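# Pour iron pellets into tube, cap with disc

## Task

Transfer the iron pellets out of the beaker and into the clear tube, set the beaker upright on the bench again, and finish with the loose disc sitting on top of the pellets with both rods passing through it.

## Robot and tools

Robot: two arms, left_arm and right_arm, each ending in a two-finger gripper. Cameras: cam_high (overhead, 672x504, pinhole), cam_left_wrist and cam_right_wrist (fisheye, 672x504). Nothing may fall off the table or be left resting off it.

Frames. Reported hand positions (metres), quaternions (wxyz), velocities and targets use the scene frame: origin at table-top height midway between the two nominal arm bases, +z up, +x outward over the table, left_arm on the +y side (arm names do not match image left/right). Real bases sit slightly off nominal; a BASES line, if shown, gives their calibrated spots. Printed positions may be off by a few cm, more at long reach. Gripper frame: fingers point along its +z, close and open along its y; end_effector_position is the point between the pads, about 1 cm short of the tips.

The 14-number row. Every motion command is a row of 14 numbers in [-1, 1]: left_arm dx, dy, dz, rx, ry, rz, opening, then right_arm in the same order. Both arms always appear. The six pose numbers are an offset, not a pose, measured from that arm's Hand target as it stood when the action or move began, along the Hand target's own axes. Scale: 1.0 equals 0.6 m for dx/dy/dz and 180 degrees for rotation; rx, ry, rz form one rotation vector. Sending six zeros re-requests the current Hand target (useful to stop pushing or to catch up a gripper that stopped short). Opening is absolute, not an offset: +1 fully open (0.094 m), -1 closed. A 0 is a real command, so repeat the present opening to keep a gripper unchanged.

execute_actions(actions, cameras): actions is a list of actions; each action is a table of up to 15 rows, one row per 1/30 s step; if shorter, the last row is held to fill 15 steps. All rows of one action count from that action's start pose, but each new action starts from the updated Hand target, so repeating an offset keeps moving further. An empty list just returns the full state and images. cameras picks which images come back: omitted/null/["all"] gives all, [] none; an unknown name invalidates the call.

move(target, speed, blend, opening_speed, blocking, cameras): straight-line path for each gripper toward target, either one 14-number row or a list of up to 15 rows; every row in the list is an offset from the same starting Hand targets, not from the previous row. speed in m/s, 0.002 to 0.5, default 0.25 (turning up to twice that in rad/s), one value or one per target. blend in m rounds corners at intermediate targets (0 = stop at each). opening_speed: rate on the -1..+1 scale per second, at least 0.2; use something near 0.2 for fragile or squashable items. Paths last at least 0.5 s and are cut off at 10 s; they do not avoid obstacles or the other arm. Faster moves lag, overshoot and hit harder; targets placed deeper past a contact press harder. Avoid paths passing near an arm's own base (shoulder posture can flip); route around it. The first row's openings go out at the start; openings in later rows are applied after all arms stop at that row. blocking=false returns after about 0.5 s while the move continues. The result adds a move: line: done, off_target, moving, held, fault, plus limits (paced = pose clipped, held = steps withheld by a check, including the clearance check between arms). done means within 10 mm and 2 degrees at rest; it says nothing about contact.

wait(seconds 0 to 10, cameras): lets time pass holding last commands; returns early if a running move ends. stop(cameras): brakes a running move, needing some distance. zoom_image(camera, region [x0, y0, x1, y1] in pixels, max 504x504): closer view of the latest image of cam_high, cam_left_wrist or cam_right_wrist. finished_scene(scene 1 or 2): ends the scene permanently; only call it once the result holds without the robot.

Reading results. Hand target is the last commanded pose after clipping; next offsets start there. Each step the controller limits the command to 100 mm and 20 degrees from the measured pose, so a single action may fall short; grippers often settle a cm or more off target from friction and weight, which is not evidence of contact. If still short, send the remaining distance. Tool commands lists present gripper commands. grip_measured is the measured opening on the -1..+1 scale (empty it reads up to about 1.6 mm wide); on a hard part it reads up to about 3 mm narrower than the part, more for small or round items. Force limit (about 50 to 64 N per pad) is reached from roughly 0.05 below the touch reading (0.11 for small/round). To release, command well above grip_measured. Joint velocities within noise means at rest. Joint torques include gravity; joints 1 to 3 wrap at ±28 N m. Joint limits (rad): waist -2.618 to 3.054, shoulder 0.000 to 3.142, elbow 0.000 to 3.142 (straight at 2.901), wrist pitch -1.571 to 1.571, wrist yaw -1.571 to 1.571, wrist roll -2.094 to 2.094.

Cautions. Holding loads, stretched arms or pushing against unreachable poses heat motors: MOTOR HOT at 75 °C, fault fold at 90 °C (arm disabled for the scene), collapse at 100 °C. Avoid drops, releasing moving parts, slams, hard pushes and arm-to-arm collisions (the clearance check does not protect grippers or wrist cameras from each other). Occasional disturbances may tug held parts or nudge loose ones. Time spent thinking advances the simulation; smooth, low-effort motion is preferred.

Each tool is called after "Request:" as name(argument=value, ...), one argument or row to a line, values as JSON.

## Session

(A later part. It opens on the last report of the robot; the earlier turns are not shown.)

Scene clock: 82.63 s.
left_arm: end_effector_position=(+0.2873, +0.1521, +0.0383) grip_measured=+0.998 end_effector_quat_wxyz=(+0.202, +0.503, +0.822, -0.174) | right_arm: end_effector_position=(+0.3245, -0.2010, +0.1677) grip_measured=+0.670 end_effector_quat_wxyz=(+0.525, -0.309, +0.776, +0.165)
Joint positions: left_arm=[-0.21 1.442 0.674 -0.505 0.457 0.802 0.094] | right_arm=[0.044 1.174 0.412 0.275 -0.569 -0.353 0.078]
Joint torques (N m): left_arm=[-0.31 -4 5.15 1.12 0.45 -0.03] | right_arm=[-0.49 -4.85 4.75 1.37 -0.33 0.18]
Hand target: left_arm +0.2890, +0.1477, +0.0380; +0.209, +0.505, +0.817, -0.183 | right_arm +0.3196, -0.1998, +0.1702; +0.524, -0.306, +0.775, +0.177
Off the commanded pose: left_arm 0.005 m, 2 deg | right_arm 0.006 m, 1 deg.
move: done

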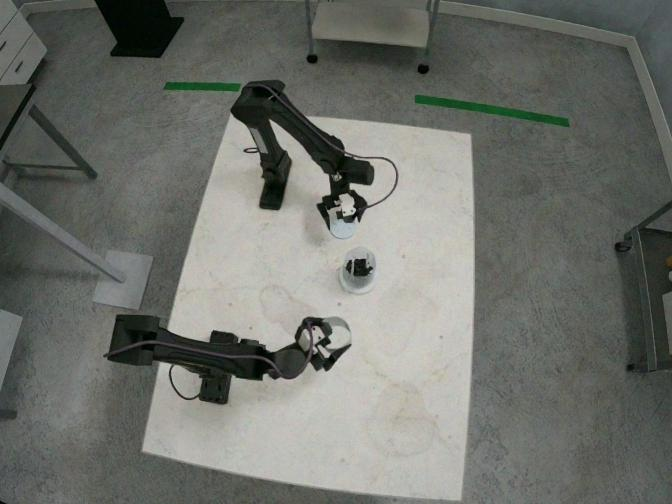

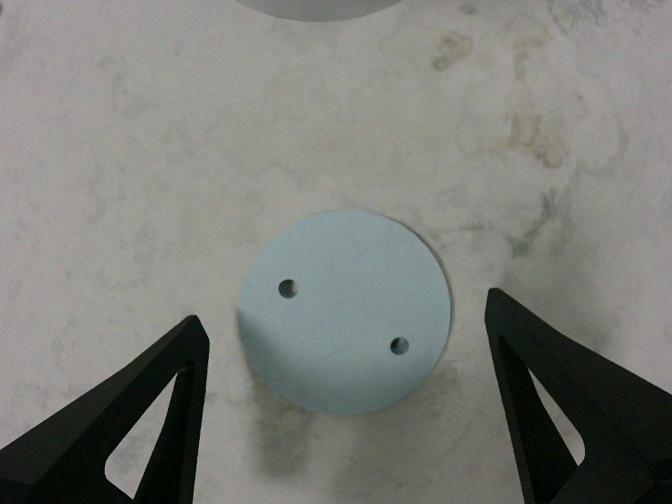

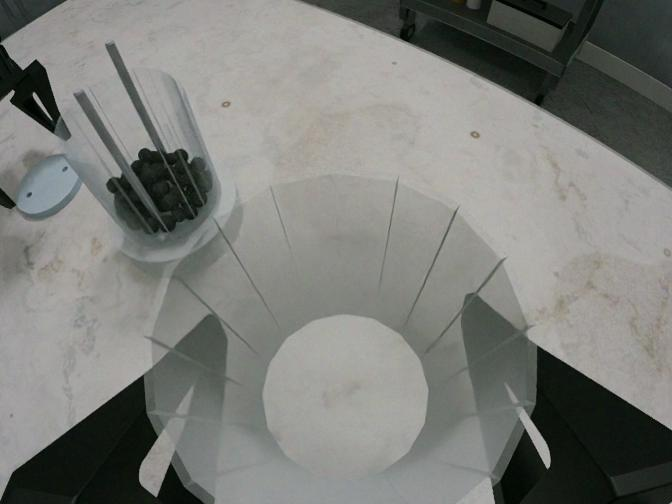

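Request:
move(
  target=[
    [0.0213, 0.0018, 0.034, 0, 0, 0, 1.0, 0.1307, 0.0066, 0.0552, 0, 0.0106, 0, 0.60],
    [0.0213, 0.0018, 0.034, 0, 0, 0, 1.0, 0.1576, 0.0079, 0.0665, 0, 0.0106, 0, 0.60],
  ],
  speed=[0.12, 0.03],
)

Request:
zoom_image(
  camera="cam_right_wrist",
  region=[140, 165, 550, 504],
)

Request:
zoom_image(
  camera="cam_left_wrist",
  region=[190, 200, 510, 470],
)

Scene clock: 87.63 s.
left_arm: end_effector_position=(+0.2907, +0.1509, +0.0184) grip_measured=+0.998 end_effector_quat_wxyz=(+0.212, +0.506, +0.818, -0.174) | right_arm: end_effector_position=(+0.3190, -0.2008, +0.0656) grip_measured=+0.670 end_effector_quat_wxyz=(+0.503, -0.307, +0.789, +0.171)
Joint positions: left_arm=[-0.207 1.499 0.62 -0.376 0.465 0.81 0.094] | right_arm=[0.046 1.68 0.228 0.91 -0.569 -0.356 0.078]
Joint torques (N m): left_arm=[-0.4 -3.43 4.27 1.1 0.4 -0.07] | right_arm=[-0.08 -3.84 2.3 1.81 -0.16 0.02]
Hand target: left_arm +0.2880, +0.1473, +0.0139; +0.209, +0.505, +0.817, -0.183 | right_arm +0.3197, -0.1999, +0.0675; +0.511, -0.309, +0.784, +0.171
Off the commanded pose: left_arm 0.006 m, 1 deg | right_arm 0.002 m, 1 deg.
move: done

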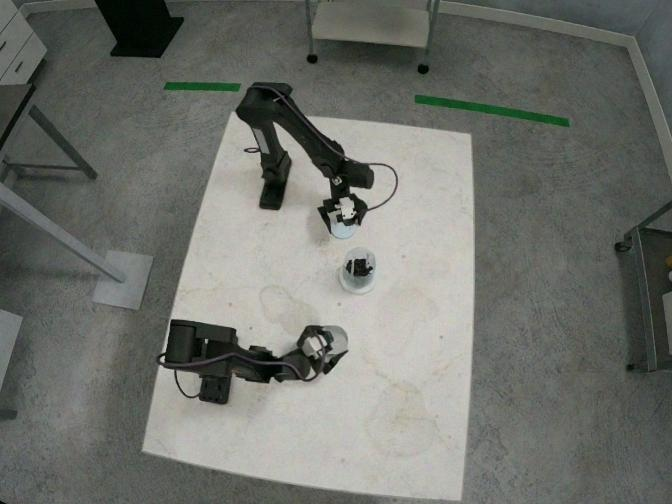

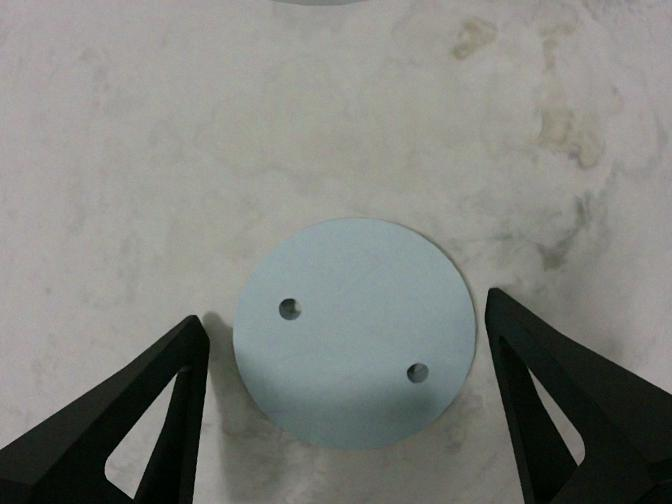

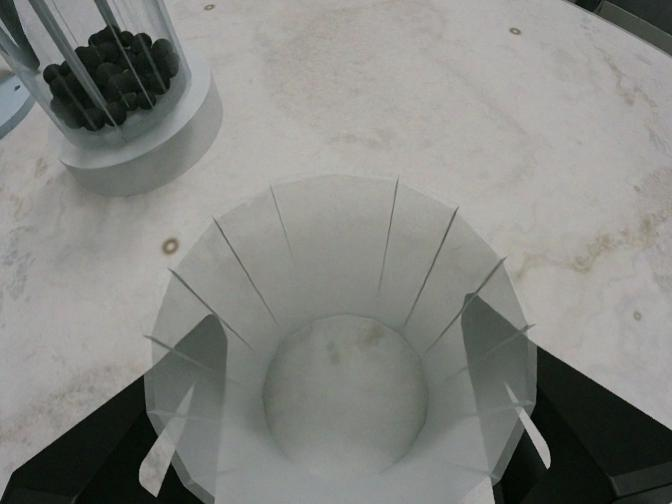

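Scaled by 1.229 from the camera's 672x504 image, which has a finer 960x720 frame.

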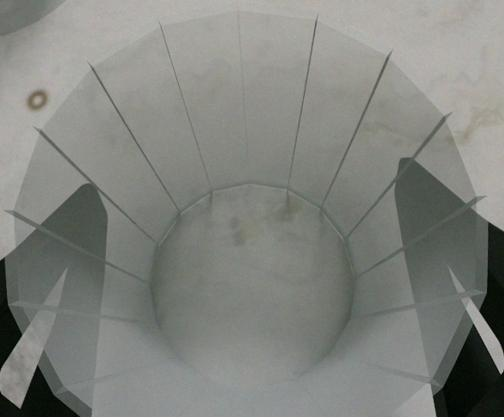

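Scaled by 1.575 from the camera's 672x504 image, which has a finer 960x720 frame.

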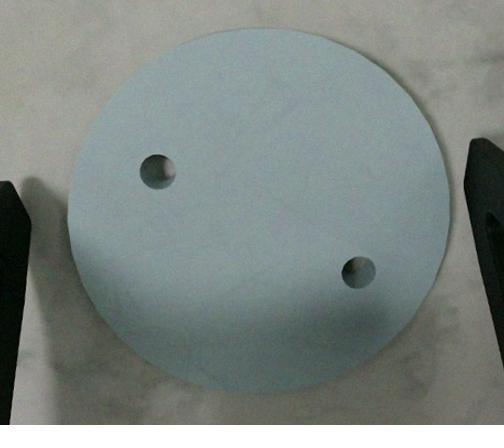

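Request:
move(
  target=[0.0055, -0.0058, 0.009, 0, 0, 0, 1.0, 0, 0, 0, 0, 0, 0, 1.0],
  speed=0.04,
  opening_speed=0.5,
)

Request:
zoom_image(
  camera="cam_left_wrist",
  region=[190, 200, 510, 470],
)

Scene clock: 90.27 s.
left_arm: end_effector_position=(+0.2930, +0.1488, +0.0166) grip_measured=+0.998 end_effector_quat_wxyz=(+0.226, +0.509, +0.813, -0.172) | right_arm: end_effector_position=(+0.3192, -0.2008, +0.0659) grip_measured=+0.998 end_effector_quat_wxyz=(+0.504, -0.307, +0.789, +0.171)
Joint positions: left_arm=[-0.21 1.499 0.598 -0.326 0.47 0.81 0.094] | right_arm=[0.046 1.68 0.228 0.911 -0.569 -0.356 0.094]
Joint torques (N m): left_arm=[-1.1 -3.03 4 0.95 0.29 -0.12] | right_arm=[-0.05 -3.92 2.19 1.81 -0.18 0.04]
Hand target: left_arm +0.2844, +0.1456, +0.0079; +0.209, +0.505, +0.817, -0.183 | right_arm +0.3197, -0.1999, +0.0675; +0.511, -0.309, +0.784, +0.171
Off the commanded pose: left_arm 0.013 m, 2 deg | right_arm 0.002 m, 1 deg.
move: off_target (left_arm)

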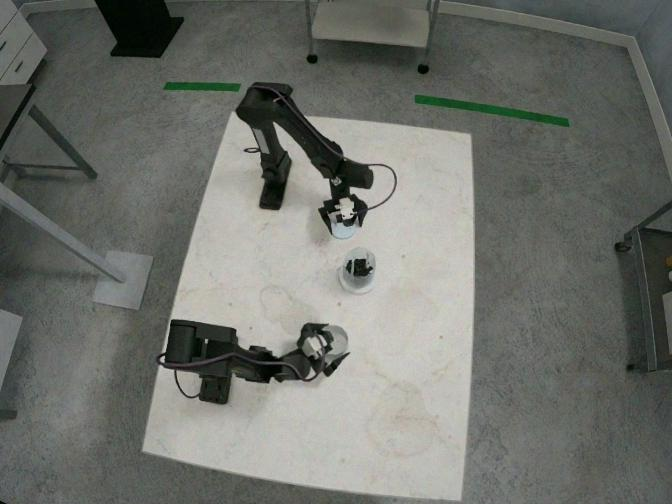

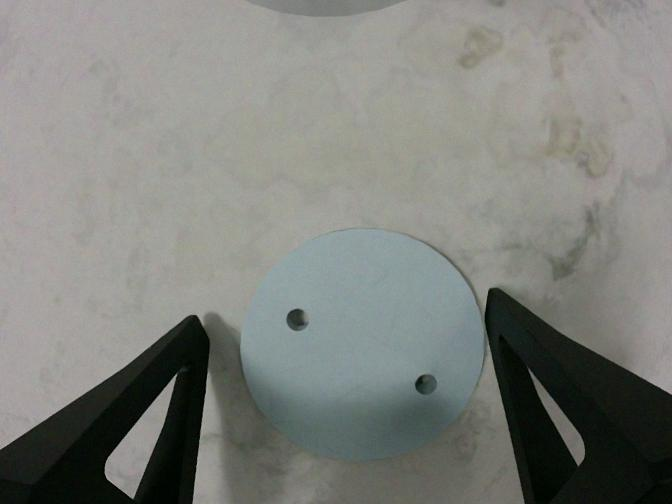

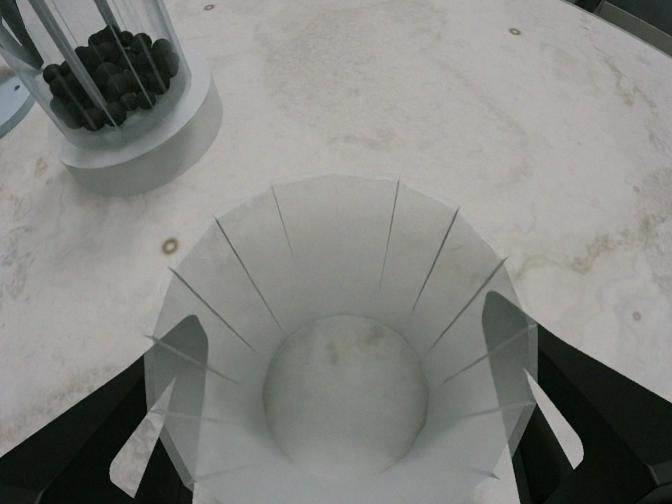

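Scaled by 1.575 from the camera's 672x504 image, which has a finer 960x720 frame.

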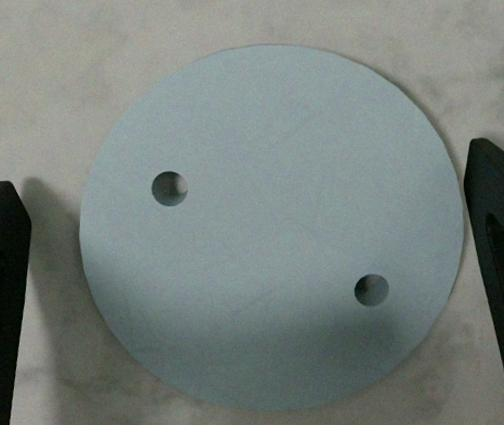

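Request:
move(
  target=[-0.0142, -0.004, -0.0442, 0, 0, 0, 1.0, -0.136, -0.0072, -0.0631, 0, 0, 0, 1.0],
  speed=0.08,
)

Request:
zoom_image(
  camera="cam_left_wrist",
  region=[190, 200, 510, 470],
)

Scene clock: 94.93 s.
left_arm: end_effector_position=(+0.2754, +0.1533, +0.0210) grip_measured=+0.998 end_effector_quat_wxyz=(+0.193, +0.504, +0.822, -0.183) | right_arm: end_effector_position=(+0.3143, -0.2011, +0.1412) grip_measured=+0.998 end_effector_quat_wxyz=(+0.499, -0.306, +0.792, +0.173)
Joint positions: left_arm=[-0.209 1.46 0.611 -0.448 0.47 0.81 0.094] | right_arm=[0.046 1.206 0.364 0.289 -0.569 -0.356 0.094]
Joint torques (N m): left_arm=[0.55 -7.57 7.06 0.66 0.35 0.11] | right_arm=[-0.14 -4.98 7.69 1.28 -0.15 0.03]
Hand target: left_arm +0.2815, +0.1518, +0.0351; +0.209, +0.505, +0.817, -0.183 | right_arm +0.3196, -0.2001, +0.1575; +0.511, -0.309, +0.784, +0.171
Off the commanded pose: left_arm 0.015 m, 2 deg | right_arm 0.017 m, 2 deg.
move: off_target (left_arm, right_arm)

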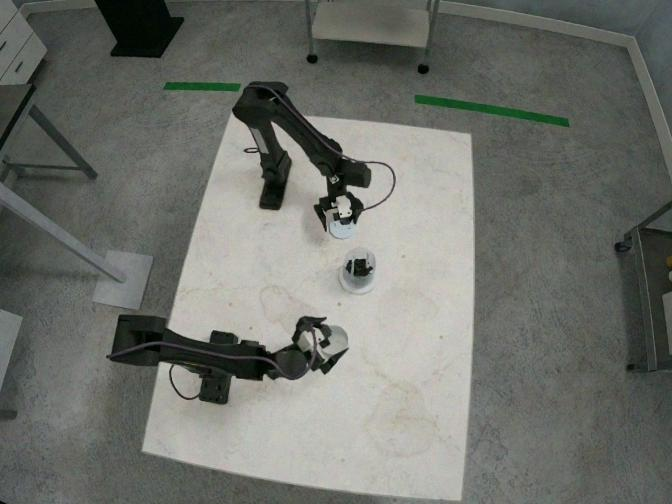

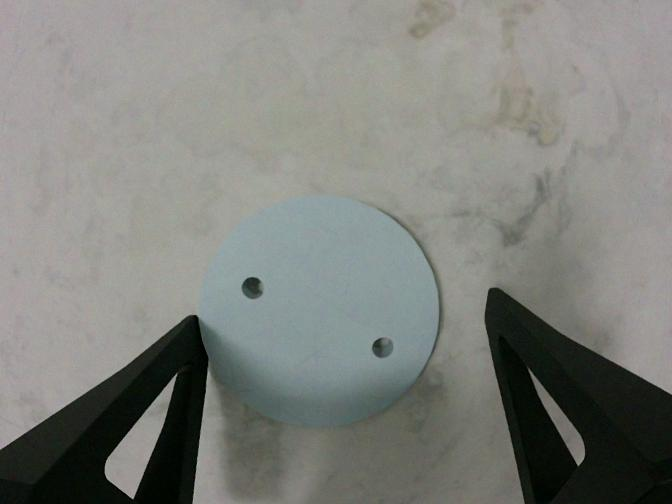

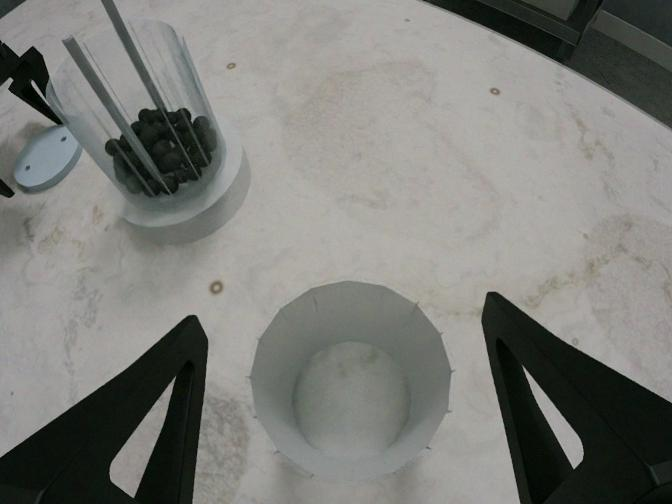

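Scaled by 1.575 from the camera's 672x504 image, which has a finer 960x720 frame.

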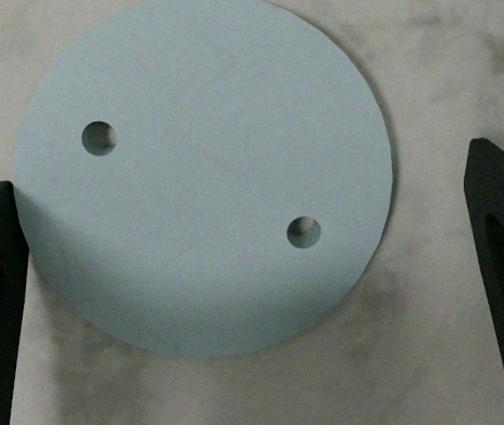

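Request:
move(
  target=[
    [-0.0107, 0.0075, 0.0058, 0, 0, 0, 1.0, -0.0605, -0.0032, -0.028, 0, 0, 0, 1.0],
    [0.0083, 0.0107, 0.0362, 0, 0, 0, 1.0, -0.1077, 0.0037, -0.0762, -0.1818, -0.0578, -0.05, 1.0],
  ],
  speed=[0.06, 0.1],
)

Request:
zoom_image(
  camera="cam_left_wrist",
  region=[190, 200, 510, 470],
)

Request:
zoom_image(
  camera="cam_right_wrist",
  region=[150, 50, 400, 280],
)

Scene clock: 102.63 s.
left_arm: end_effector_position=(+0.2912, +0.1501, +0.0182) grip_measured=+0.998 end_effector_quat_wxyz=(+0.213, +0.506, +0.817, -0.176) | right_arm: end_effector_position=(+0.3000, -0.2028, +0.2235) grip_measured=+0.998 end_effector_quat_wxyz=(+0.469, -0.484, +0.642, +0.366)
Joint positions: left_arm=[-0.207 1.503 0.621 -0.373 0.47 0.81 0.094] | right_arm=[-0.212 1.517 0.985 -0.834 -1.268 -1.341 0.094]
Joint torques (N m): left_arm=[-0.39 -3.67 4.21 1.12 0.32 -0.05] | right_arm=[-0.57 -4.82 7.19 0.33 -0.86 -0.11]
Hand target: left_arm +0.2887, +0.1471, +0.0135; +0.209, +0.505, +0.817, -0.183 | right_arm +0.3049, -0.2052, +0.2352; +0.483, -0.483, +0.629, +0.372
Off the commanded pose: left_arm 0.006 m, 1 deg | right_arm 0.013 m, 2 deg.
move: off_target (right_arm)

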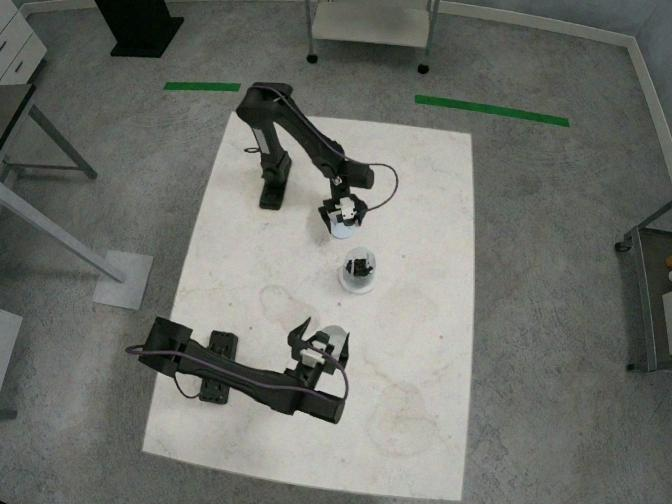

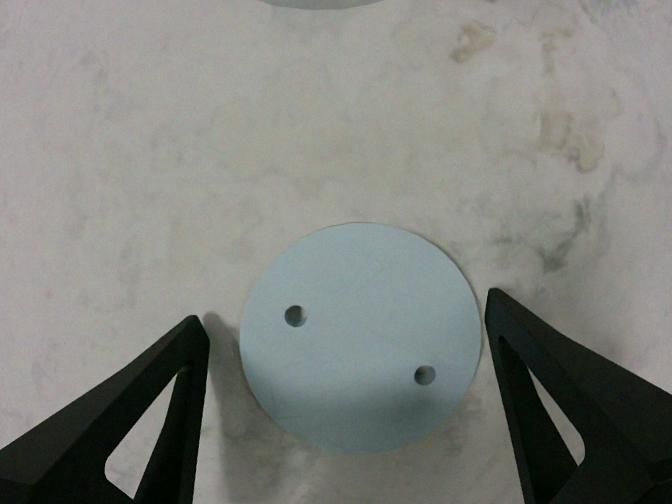

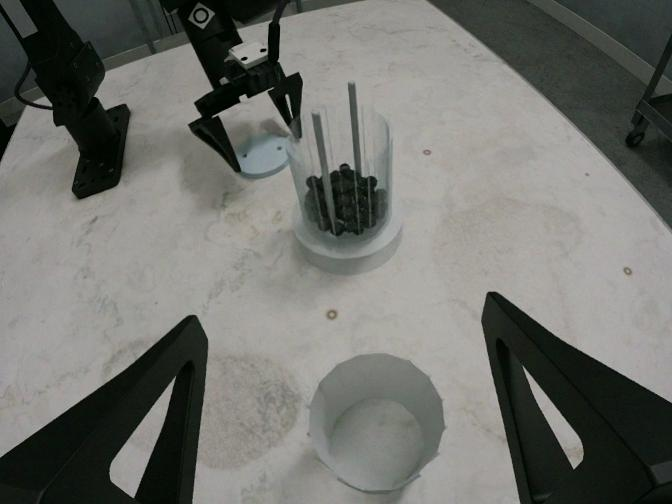

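Scaled by 1.575 from the camera's 672x504 image, which has a finer 960x720 frame.

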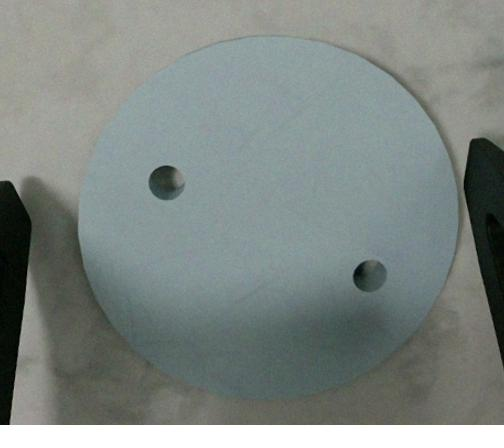

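Scaled by 2.016 from the camera's 672x504 image, which has a finer 960x720 frame.

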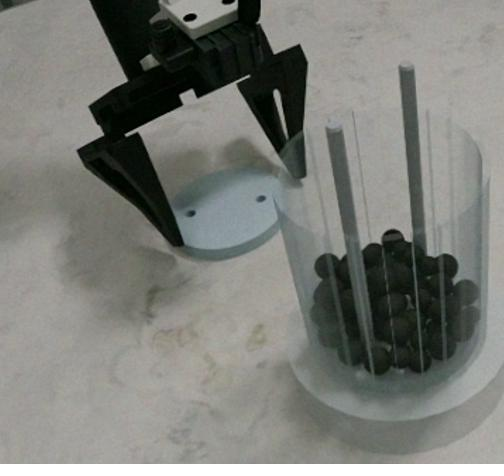

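Request:
move(
  target=[0.0048, 0.0008, 0.0077, 0, 0, 0, 1.0, 0, 0, 0, 0, 0, 0, 1.0],
  speed=0.05,
  cameras=["cam_left_wrist", "cam_right_wrist"],
)

Request:
zoom_image(
  camera="cam_right_wrist",
  region=[180, 60, 320, 200],
)

Scene clock: 107.70 s.
left_arm: end_effector_position=(+0.2948, +0.1482, +0.0174) grip_measured=+0.998 end_effector_quat_wxyz=(+0.223, +0.507, +0.814, -0.177) | right_arm: end_effector_position=(+0.2989, -0.2026, +0.2233) grip_measured=+0.998 end_effector_quat_wxyz=(+0.468, -0.485, +0.641, +0.367)
Joint positions: left_arm=[-0.206 1.511 0.614 -0.338 0.479 0.81 0.094] | right_arm=[-0.212 1.517 0.985 -0.843 -1.268 -1.349 0.094]
Joint torques (N m): left_arm=[-0.42 -3.06 3.99 1.1 0.25 -0.07] | right_arm=[-0.73 -4.64 7.42 0.31 -0.86 -0.14]
Hand target: left_arm +0.2887, +0.1471, +0.0081; +0.209, +0.505, +0.817, -0.183 | right_arm +0.3049, -0.2052, +0.2352; +0.483, -0.483, +0.629, +0.372
Off the commanded pose: left_arm 0.011 m, 2 deg | right_arm 0.014 m, 2 deg.
move: off_target (left_arm, right_arm)
Images, in order: cam_left_wrist, cam_right_wrist.

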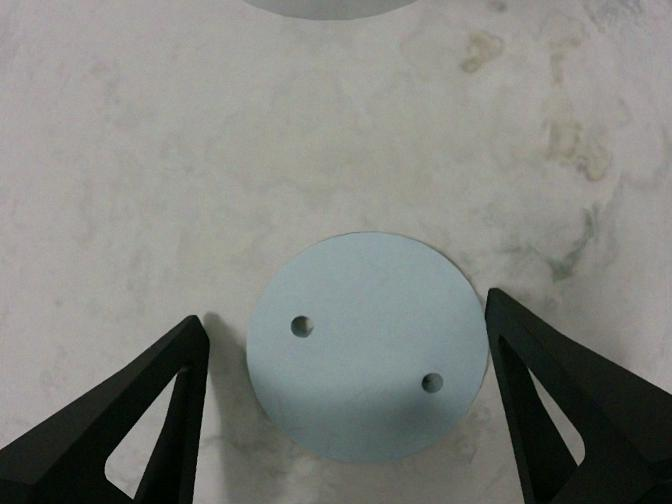

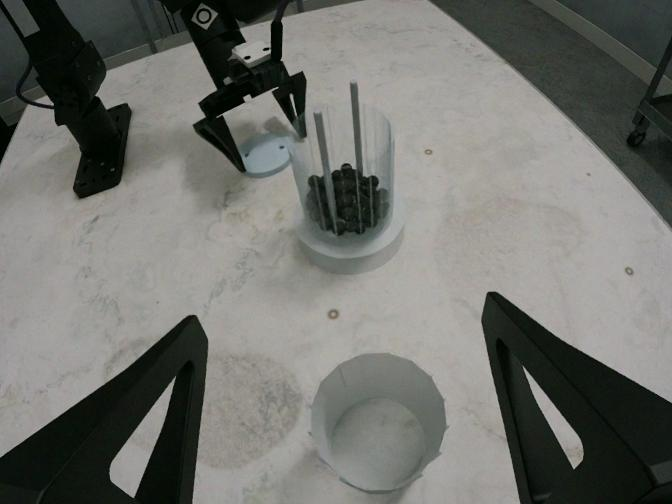

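Scaled by 3.600 from the camera's 672x504 image, which has a finer 960x720 frame.

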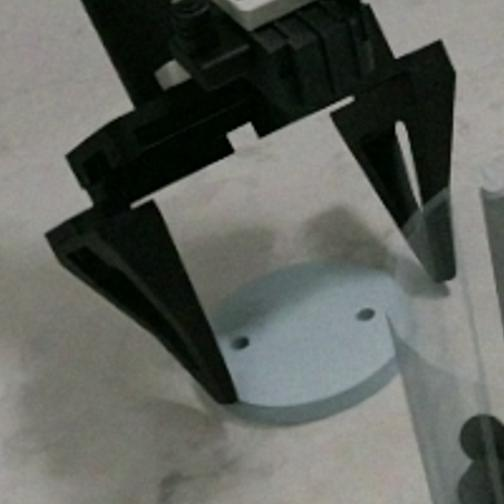

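Request:
move(
  target=[-0.026, -0.0043, -0.0415, 0, 0, 0, 1.0, 0, 0, 0, 0, 0, 0, 1.0],
  speed=0.06,
  cameras=["cam_left_wrist"],
)

Scene clock: 110.17 s.
left_arm: end_effector_position=(+0.2832, +0.1513, +0.0238) grip_measured=+0.998 end_effector_quat_wxyz=(+0.195, +0.503, +0.822, -0.185) | right_arm: end_effector_position=(+0.2987, -0.2026, +0.2232) grip_measured=+0.998 end_effector_quat_wxyz=(+0.468, -0.485, +0.641, +0.367)
Joint positions: left_arm=[-0.206 1.485 0.643 -0.455 0.476 0.81 0.094] | right_arm=[-0.212 1.517 0.985 -0.845 -1.268 -1.35 0.094]
Joint torques (N m): left_arm=[-0.57 -7.65 7.17 0.68 0.25 -0.1] | right_arm=[-0.66 -4.62 7.47 0.27 -0.86 -0.11]
Hand target: left_arm +0.2888, +0.1470, +0.0375; +0.209, +0.505, +0.817, -0.183 | right_arm +0.3049, -0.2052, +0.2352; +0.483, -0.483, +0.629, +0.372
Off the commanded pose: left_arm 0.015 m, 2 deg | right_arm 0.014 m, 2 deg.
move: off_target (left_arm, right_arm)
Images, in order: cam_left_wrist.

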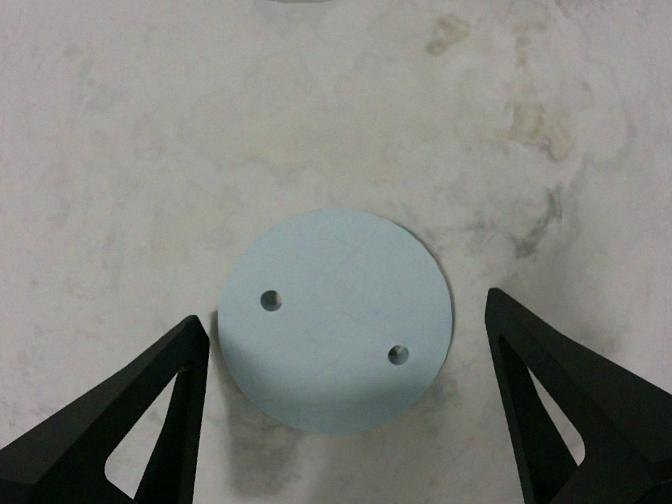

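Request:
move(
  target=[0.0253, -0.005, 0.0403, 0, 0, 0, 1.0, 0, 0, 0, 0, 0, 0, 1.0],
  speed=0.04,
  cameras=["cam_left_wrist", "cam_right_wrist"],
)

Request:
zoom_image(
  camera="cam_right_wrist",
  region=[180, 60, 320, 200],
)

Scene clock: 114.80 s.
left_arm: end_effector_position=(+0.2894, +0.1472, +0.0172) grip_measured=+0.998 end_effector_quat_wxyz=(+0.222, +0.511, +0.812, -0.176) | right_arm: end_effector_position=(+0.2987, -0.2026, +0.2232) grip_measured=+0.998 end_effector_quat_wxyz=(+0.468, -0.485, +0.641, +0.367)
Joint positions: left_arm=[-0.216 1.493 0.597 -0.338 0.474 0.808 0.094] | right_arm=[-0.212 1.517 0.985 -0.845 -1.268 -1.35 0.094]
Joint torques (N m): left_arm=[-1.05 -3.07 4.21 1.1 0.27 -0.15] | right_arm=[-0.62 -4.57 7.5 0.32 -0.84 -0.12]
Hand target: left_arm +0.2837, +0.1448, +0.0094; +0.209, +0.505, +0.817, -0.183 | right_arm +0.3049, -0.2052, +0.2352; +0.483, -0.483, +0.629, +0.372
Off the commanded pose: left_arm 0.010 m, 2 deg | right_arm 0.014 m, 2 deg.
move: off_target (right_arm)
Images, in order: cam_left_wrist, cam_right_wrist.

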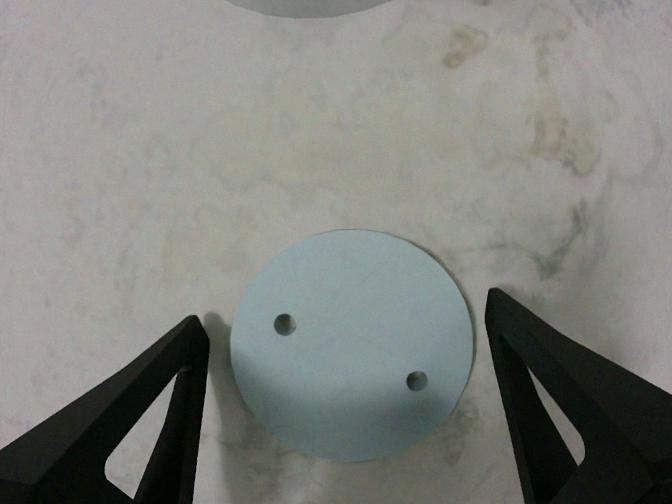

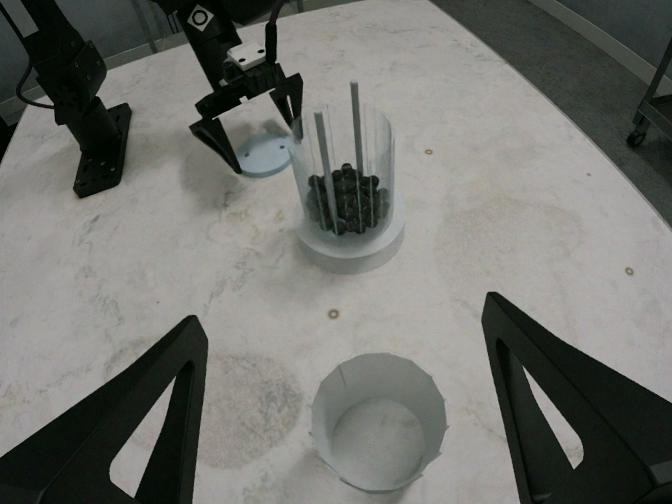

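Scaled by 3.600 from the camera's 672x504 image, which has a finer 960x720 frame.

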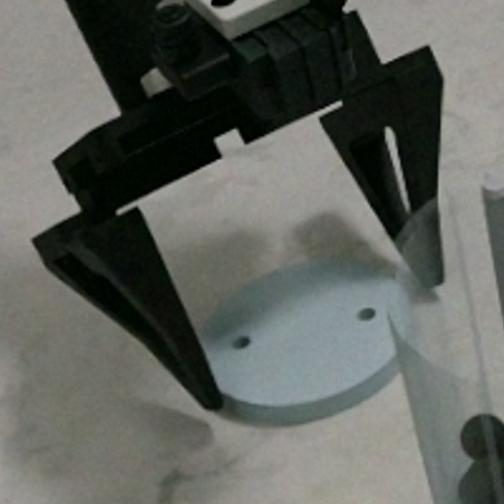

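Request:
execute_actions(
  actions=[],
)

Scene clock: 118.17 s.
left_arm: end_effector_position=(+0.2894, +0.1472, +0.0172) grip_measured=+0.998 end_effector_quat_wxyz=(+0.222, +0.511, +0.812, -0.176) | right_arm: end_effector_position=(+0.2987, -0.2026, +0.2232) grip_measured=+0.998 end_effector_quat_wxyz=(+0.468, -0.485, +0.641, +0.367)
Joint positions: left_arm=[-0.216 1.493 0.597 -0.338 0.474 0.808 0.094] | right_arm=[-0.212 1.517 0.985 -0.845 -1.268 -1.35 0.094]
Joint velocities: left_arm=[within noise] | right_arm=[0.007 0.012 0.002 0.037 -0.007 -0.154 -0.002]
Joint torques (N m): left_arm=[-0.91 -3.08 4.25 1.03 0.31 -0.15] | right_arm=[-0.69 -4.66 7.42 0.27 -0.85 -0.11]
Heat: left arm: 25 °C; right arm: 28 °C.
Hand target: left_arm +0.2837, +0.1448, +0.0094; +0.209, +0.505, +0.817, -0.183 | right_arm +0.3049, -0.2052, +0.2352; +0.483, -0.483, +0.629, +0.372
Tool commands: left_gripper/opening=+1.0 right_gripper/opening=+1.0
Off the commanded pose: left_arm 0.010 m, 2 deg | right_arm 0.014 m, 2 deg.

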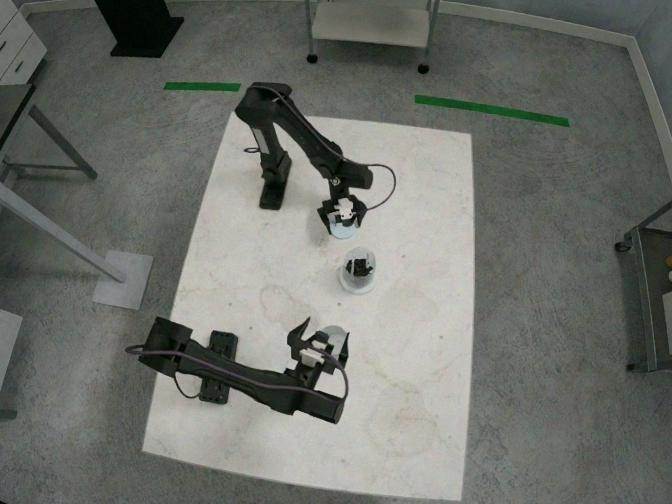

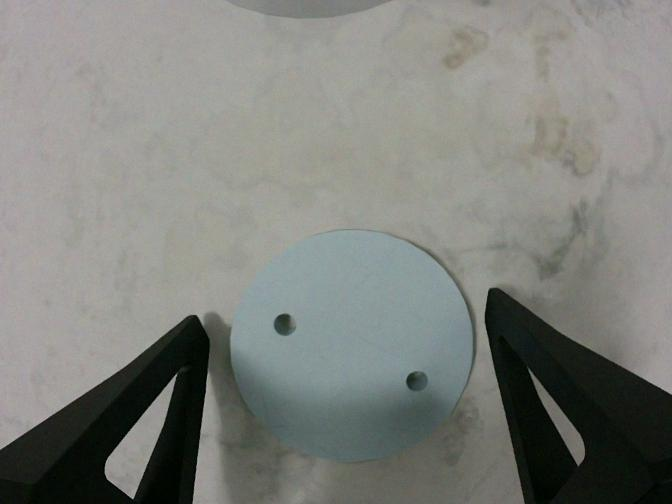

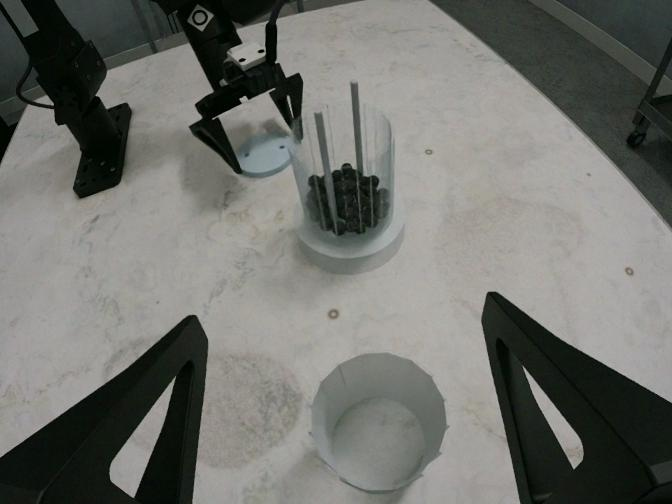

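Request:
move(
  target=[-0.01512, -0.0032, -0.03363, 0.0141, 0, -0.0088, 1.0, 0, 0, 0, 0, 0, 0, 1.0],
  speed=0.06,
)

Request:
zoom_image(
  camera="cam_right_wrist",
  region=[180, 60, 320, 200],
)

Scene clock: 120.57 s.
left_arm: end_effector_position=(+0.2789, +0.1511, +0.0212) grip_measured=+0.998 end_effector_quat_wxyz=(+0.187, +0.500, +0.823, -0.194) | right_arm: end_effector_position=(+0.2987, -0.2026, +0.2232) grip_measured=+0.998 end_effector_quat_wxyz=(+0.468, -0.485, +0.641, +0.366)
Joint positions: left_arm=[-0.203 1.493 0.638 -0.462 0.488 0.808 0.094] | right_arm=[-0.212 1.517 0.985 -0.845 -1.268 -1.352 0.094]
Joint torques (N m): left_arm=[0.7 -5.82 6.98 0.62 0.52 0.01] | right_arm=[-0.65 -4.59 7.36 0.28 -0.87 -0.1]
Hand target: left_arm +0.2825, +0.1475, +0.0314; +0.195, +0.498, +0.819, -0.204 | right_arm +0.3049, -0.2052, +0.2352; +0.483, -0.483, +0.629, +0.372
Off the commanded pose: left_arm 0.011 m, 2 deg | right_arm 0.014 m, 2 deg.
move: off_target (left_arm, right_arm)

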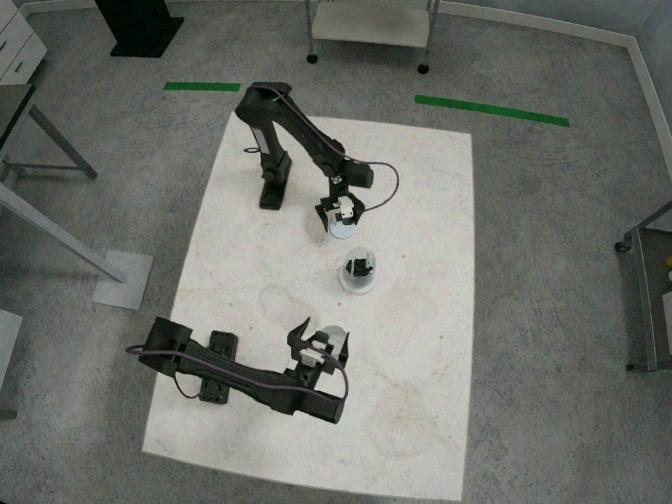

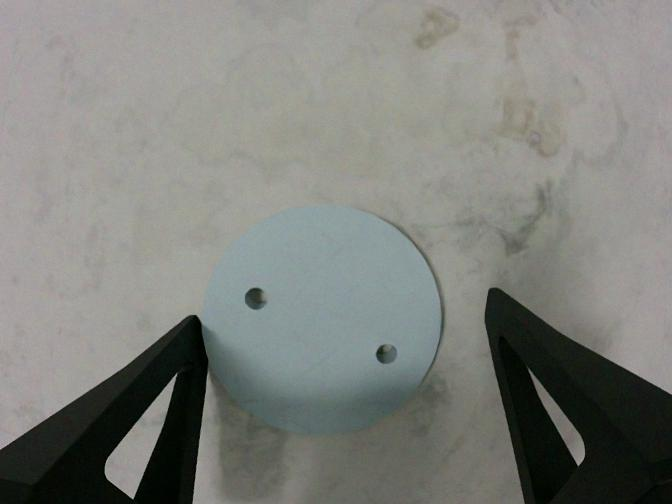

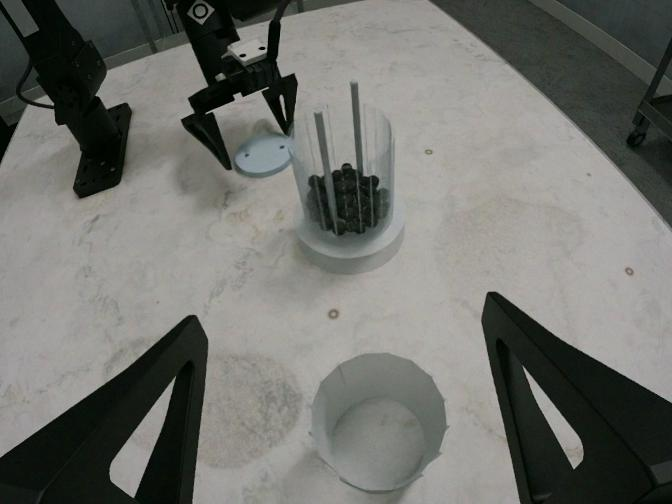

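Scaled by 3.600 from the camera's 672x504 image, which has a finer 960x720 frame.

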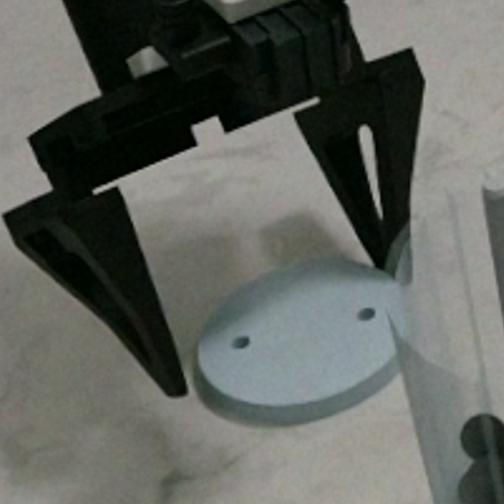

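Request:
move(
  target=[-0.00775, 0.01074, 0.00305, 0, 0, 0, 1.0, 0, 0, 0, 0, 0, 0, 1.0],
  speed=0.06,
)

Request:
zoom_image(
  camera="cam_right_wrist",
  region=[180, 60, 320, 200],
)

Scene clock: 126.37 s.
left_arm: end_effector_position=(+0.2880, +0.1493, +0.0269) grip_measured=+0.998 end_effector_quat_wxyz=(+0.195, +0.500, +0.822, -0.192) | right_arm: end_effector_position=(+0.2987, -0.2026, +0.2232) grip_measured=+0.998 end_effector_quat_wxyz=(+0.468, -0.485, +0.641, +0.366)
Joint positions: left_arm=[-0.201 1.502 0.669 -0.467 0.489 0.808 0.094] | right_arm=[-0.212 1.517 0.985 -0.845 -1.268 -1.352 0.094]
Joint torques (N m): left_arm=[0.77 -4.08 7.15 0.69 0.52 0.01] | right_arm=[-0.68 -4.64 7.49 0.3 -0.83 -0.11]
Hand target: left_arm +0.2905, +0.1458, +0.0314; +0.195, +0.498, +0.819, -0.204 | right_arm +0.3049, -0.2052, +0.2352; +0.483, -0.483, +0.629, +0.372
Off the commanded pose: left_arm 0.006 m, 2 deg | right_arm 0.014 m, 2 deg.
move: off_target (right_arm)

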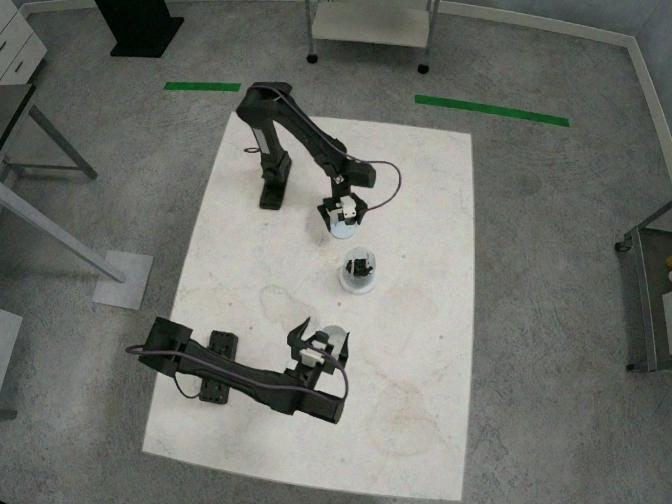

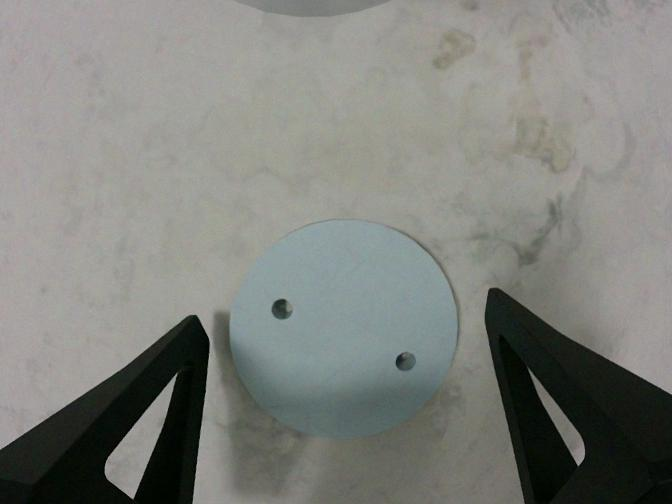

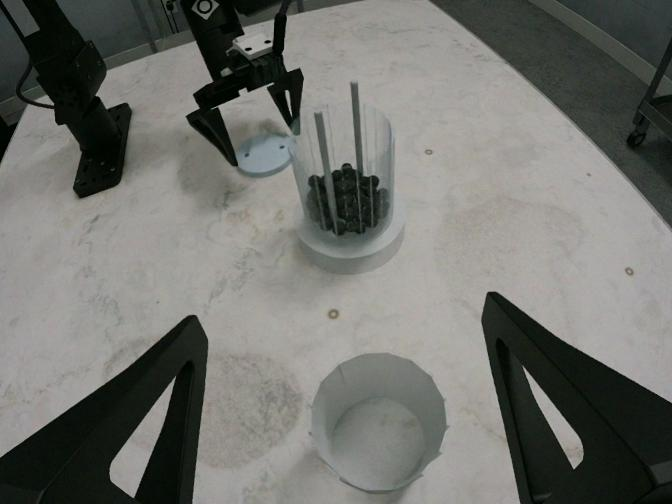

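Scaled by 3.600 from the camera's 672x504 image, which has a finer 960x720 frame.

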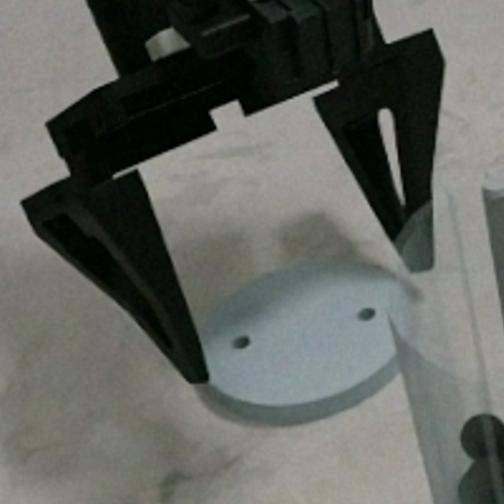

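Request:
move(
  target=[0.01977, -0.00527, 0.02018, 0, 0, 0, 1.0, 0, 0, 0, 0, 0, 0, 1.0],
  speed=0.06,
)

Request:
zoom_image(
  camera="cam_right_wrist",
  region=[180, 60, 320, 200],
)

Scene clock: 128.80 s.
left_arm: end_effector_position=(+0.2864, +0.1486, +0.0202) grip_measured=+0.999 end_effector_quat_wxyz=(+0.199, +0.500, +0.820, -0.195) | right_arm: end_effector_position=(+0.2987, -0.2026, +0.2232) grip_measured=+0.998 end_effector_quat_wxyz=(+0.468, -0.485, +0.641, +0.366)
Joint positions: left_arm=[-0.2 1.514 0.643 -0.424 0.499 0.808 0.094] | right_arm=[-0.212 1.517 0.985 -0.845 -1.268 -1.352 0.094]
Joint torques (N m): left_arm=[0.51 -3.62 4.57 1.04 0.42 0.06] | right_arm=[-0.65 -4.59 7.41 0.28 -0.85 -0.08]
Hand target: left_arm +0.2840, +0.1468, +0.0154; +0.195, +0.498, +0.819, -0.204 | right_arm +0.3049, -0.2052, +0.2352; +0.483, -0.483, +0.629, +0.372
Off the commanded pose: left_arm 0.006 m, 1 deg | right_arm 0.014 m, 2 deg.
move: off_target (right_arm)

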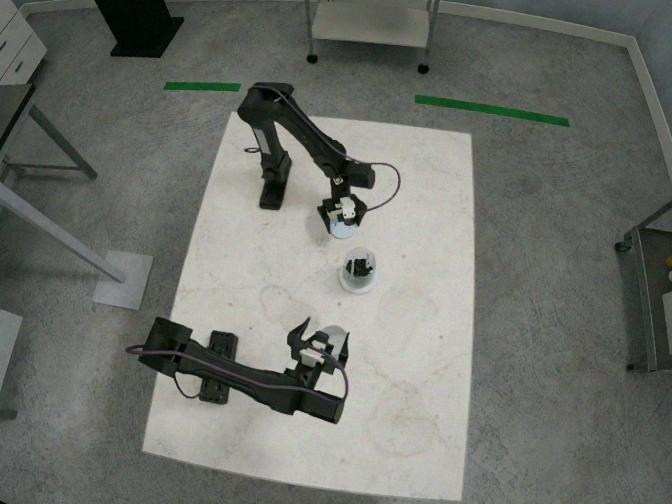

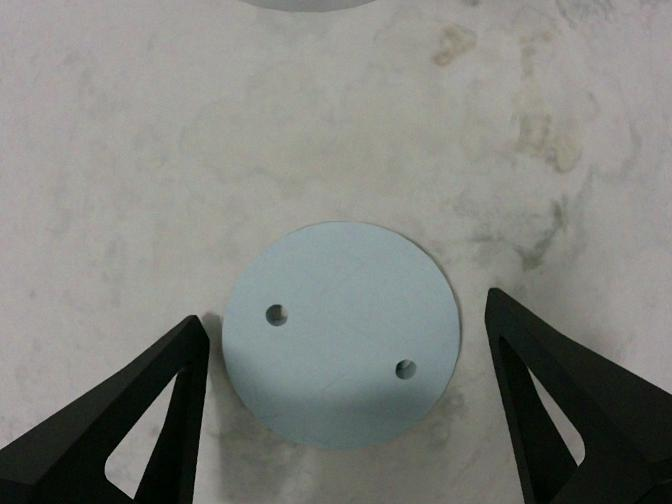

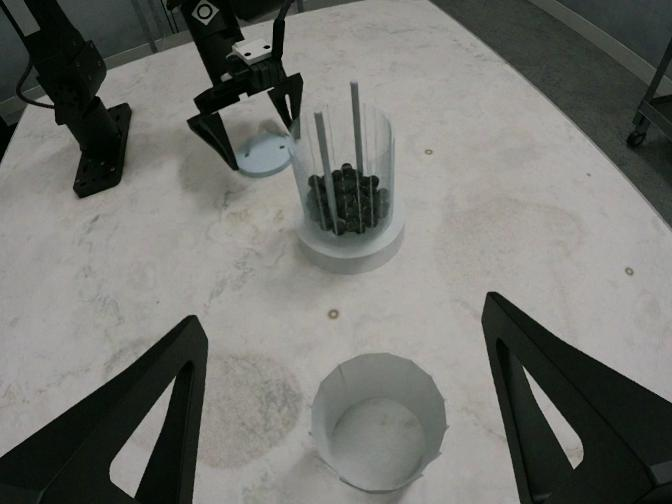

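Scaled by 3.600 from the camera's 672x504 image, which has a finer 960x720 frame.

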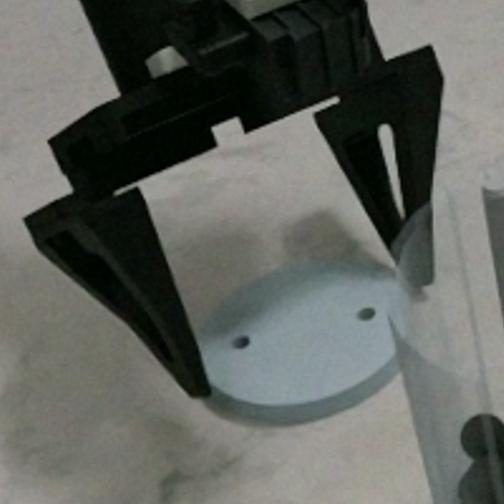

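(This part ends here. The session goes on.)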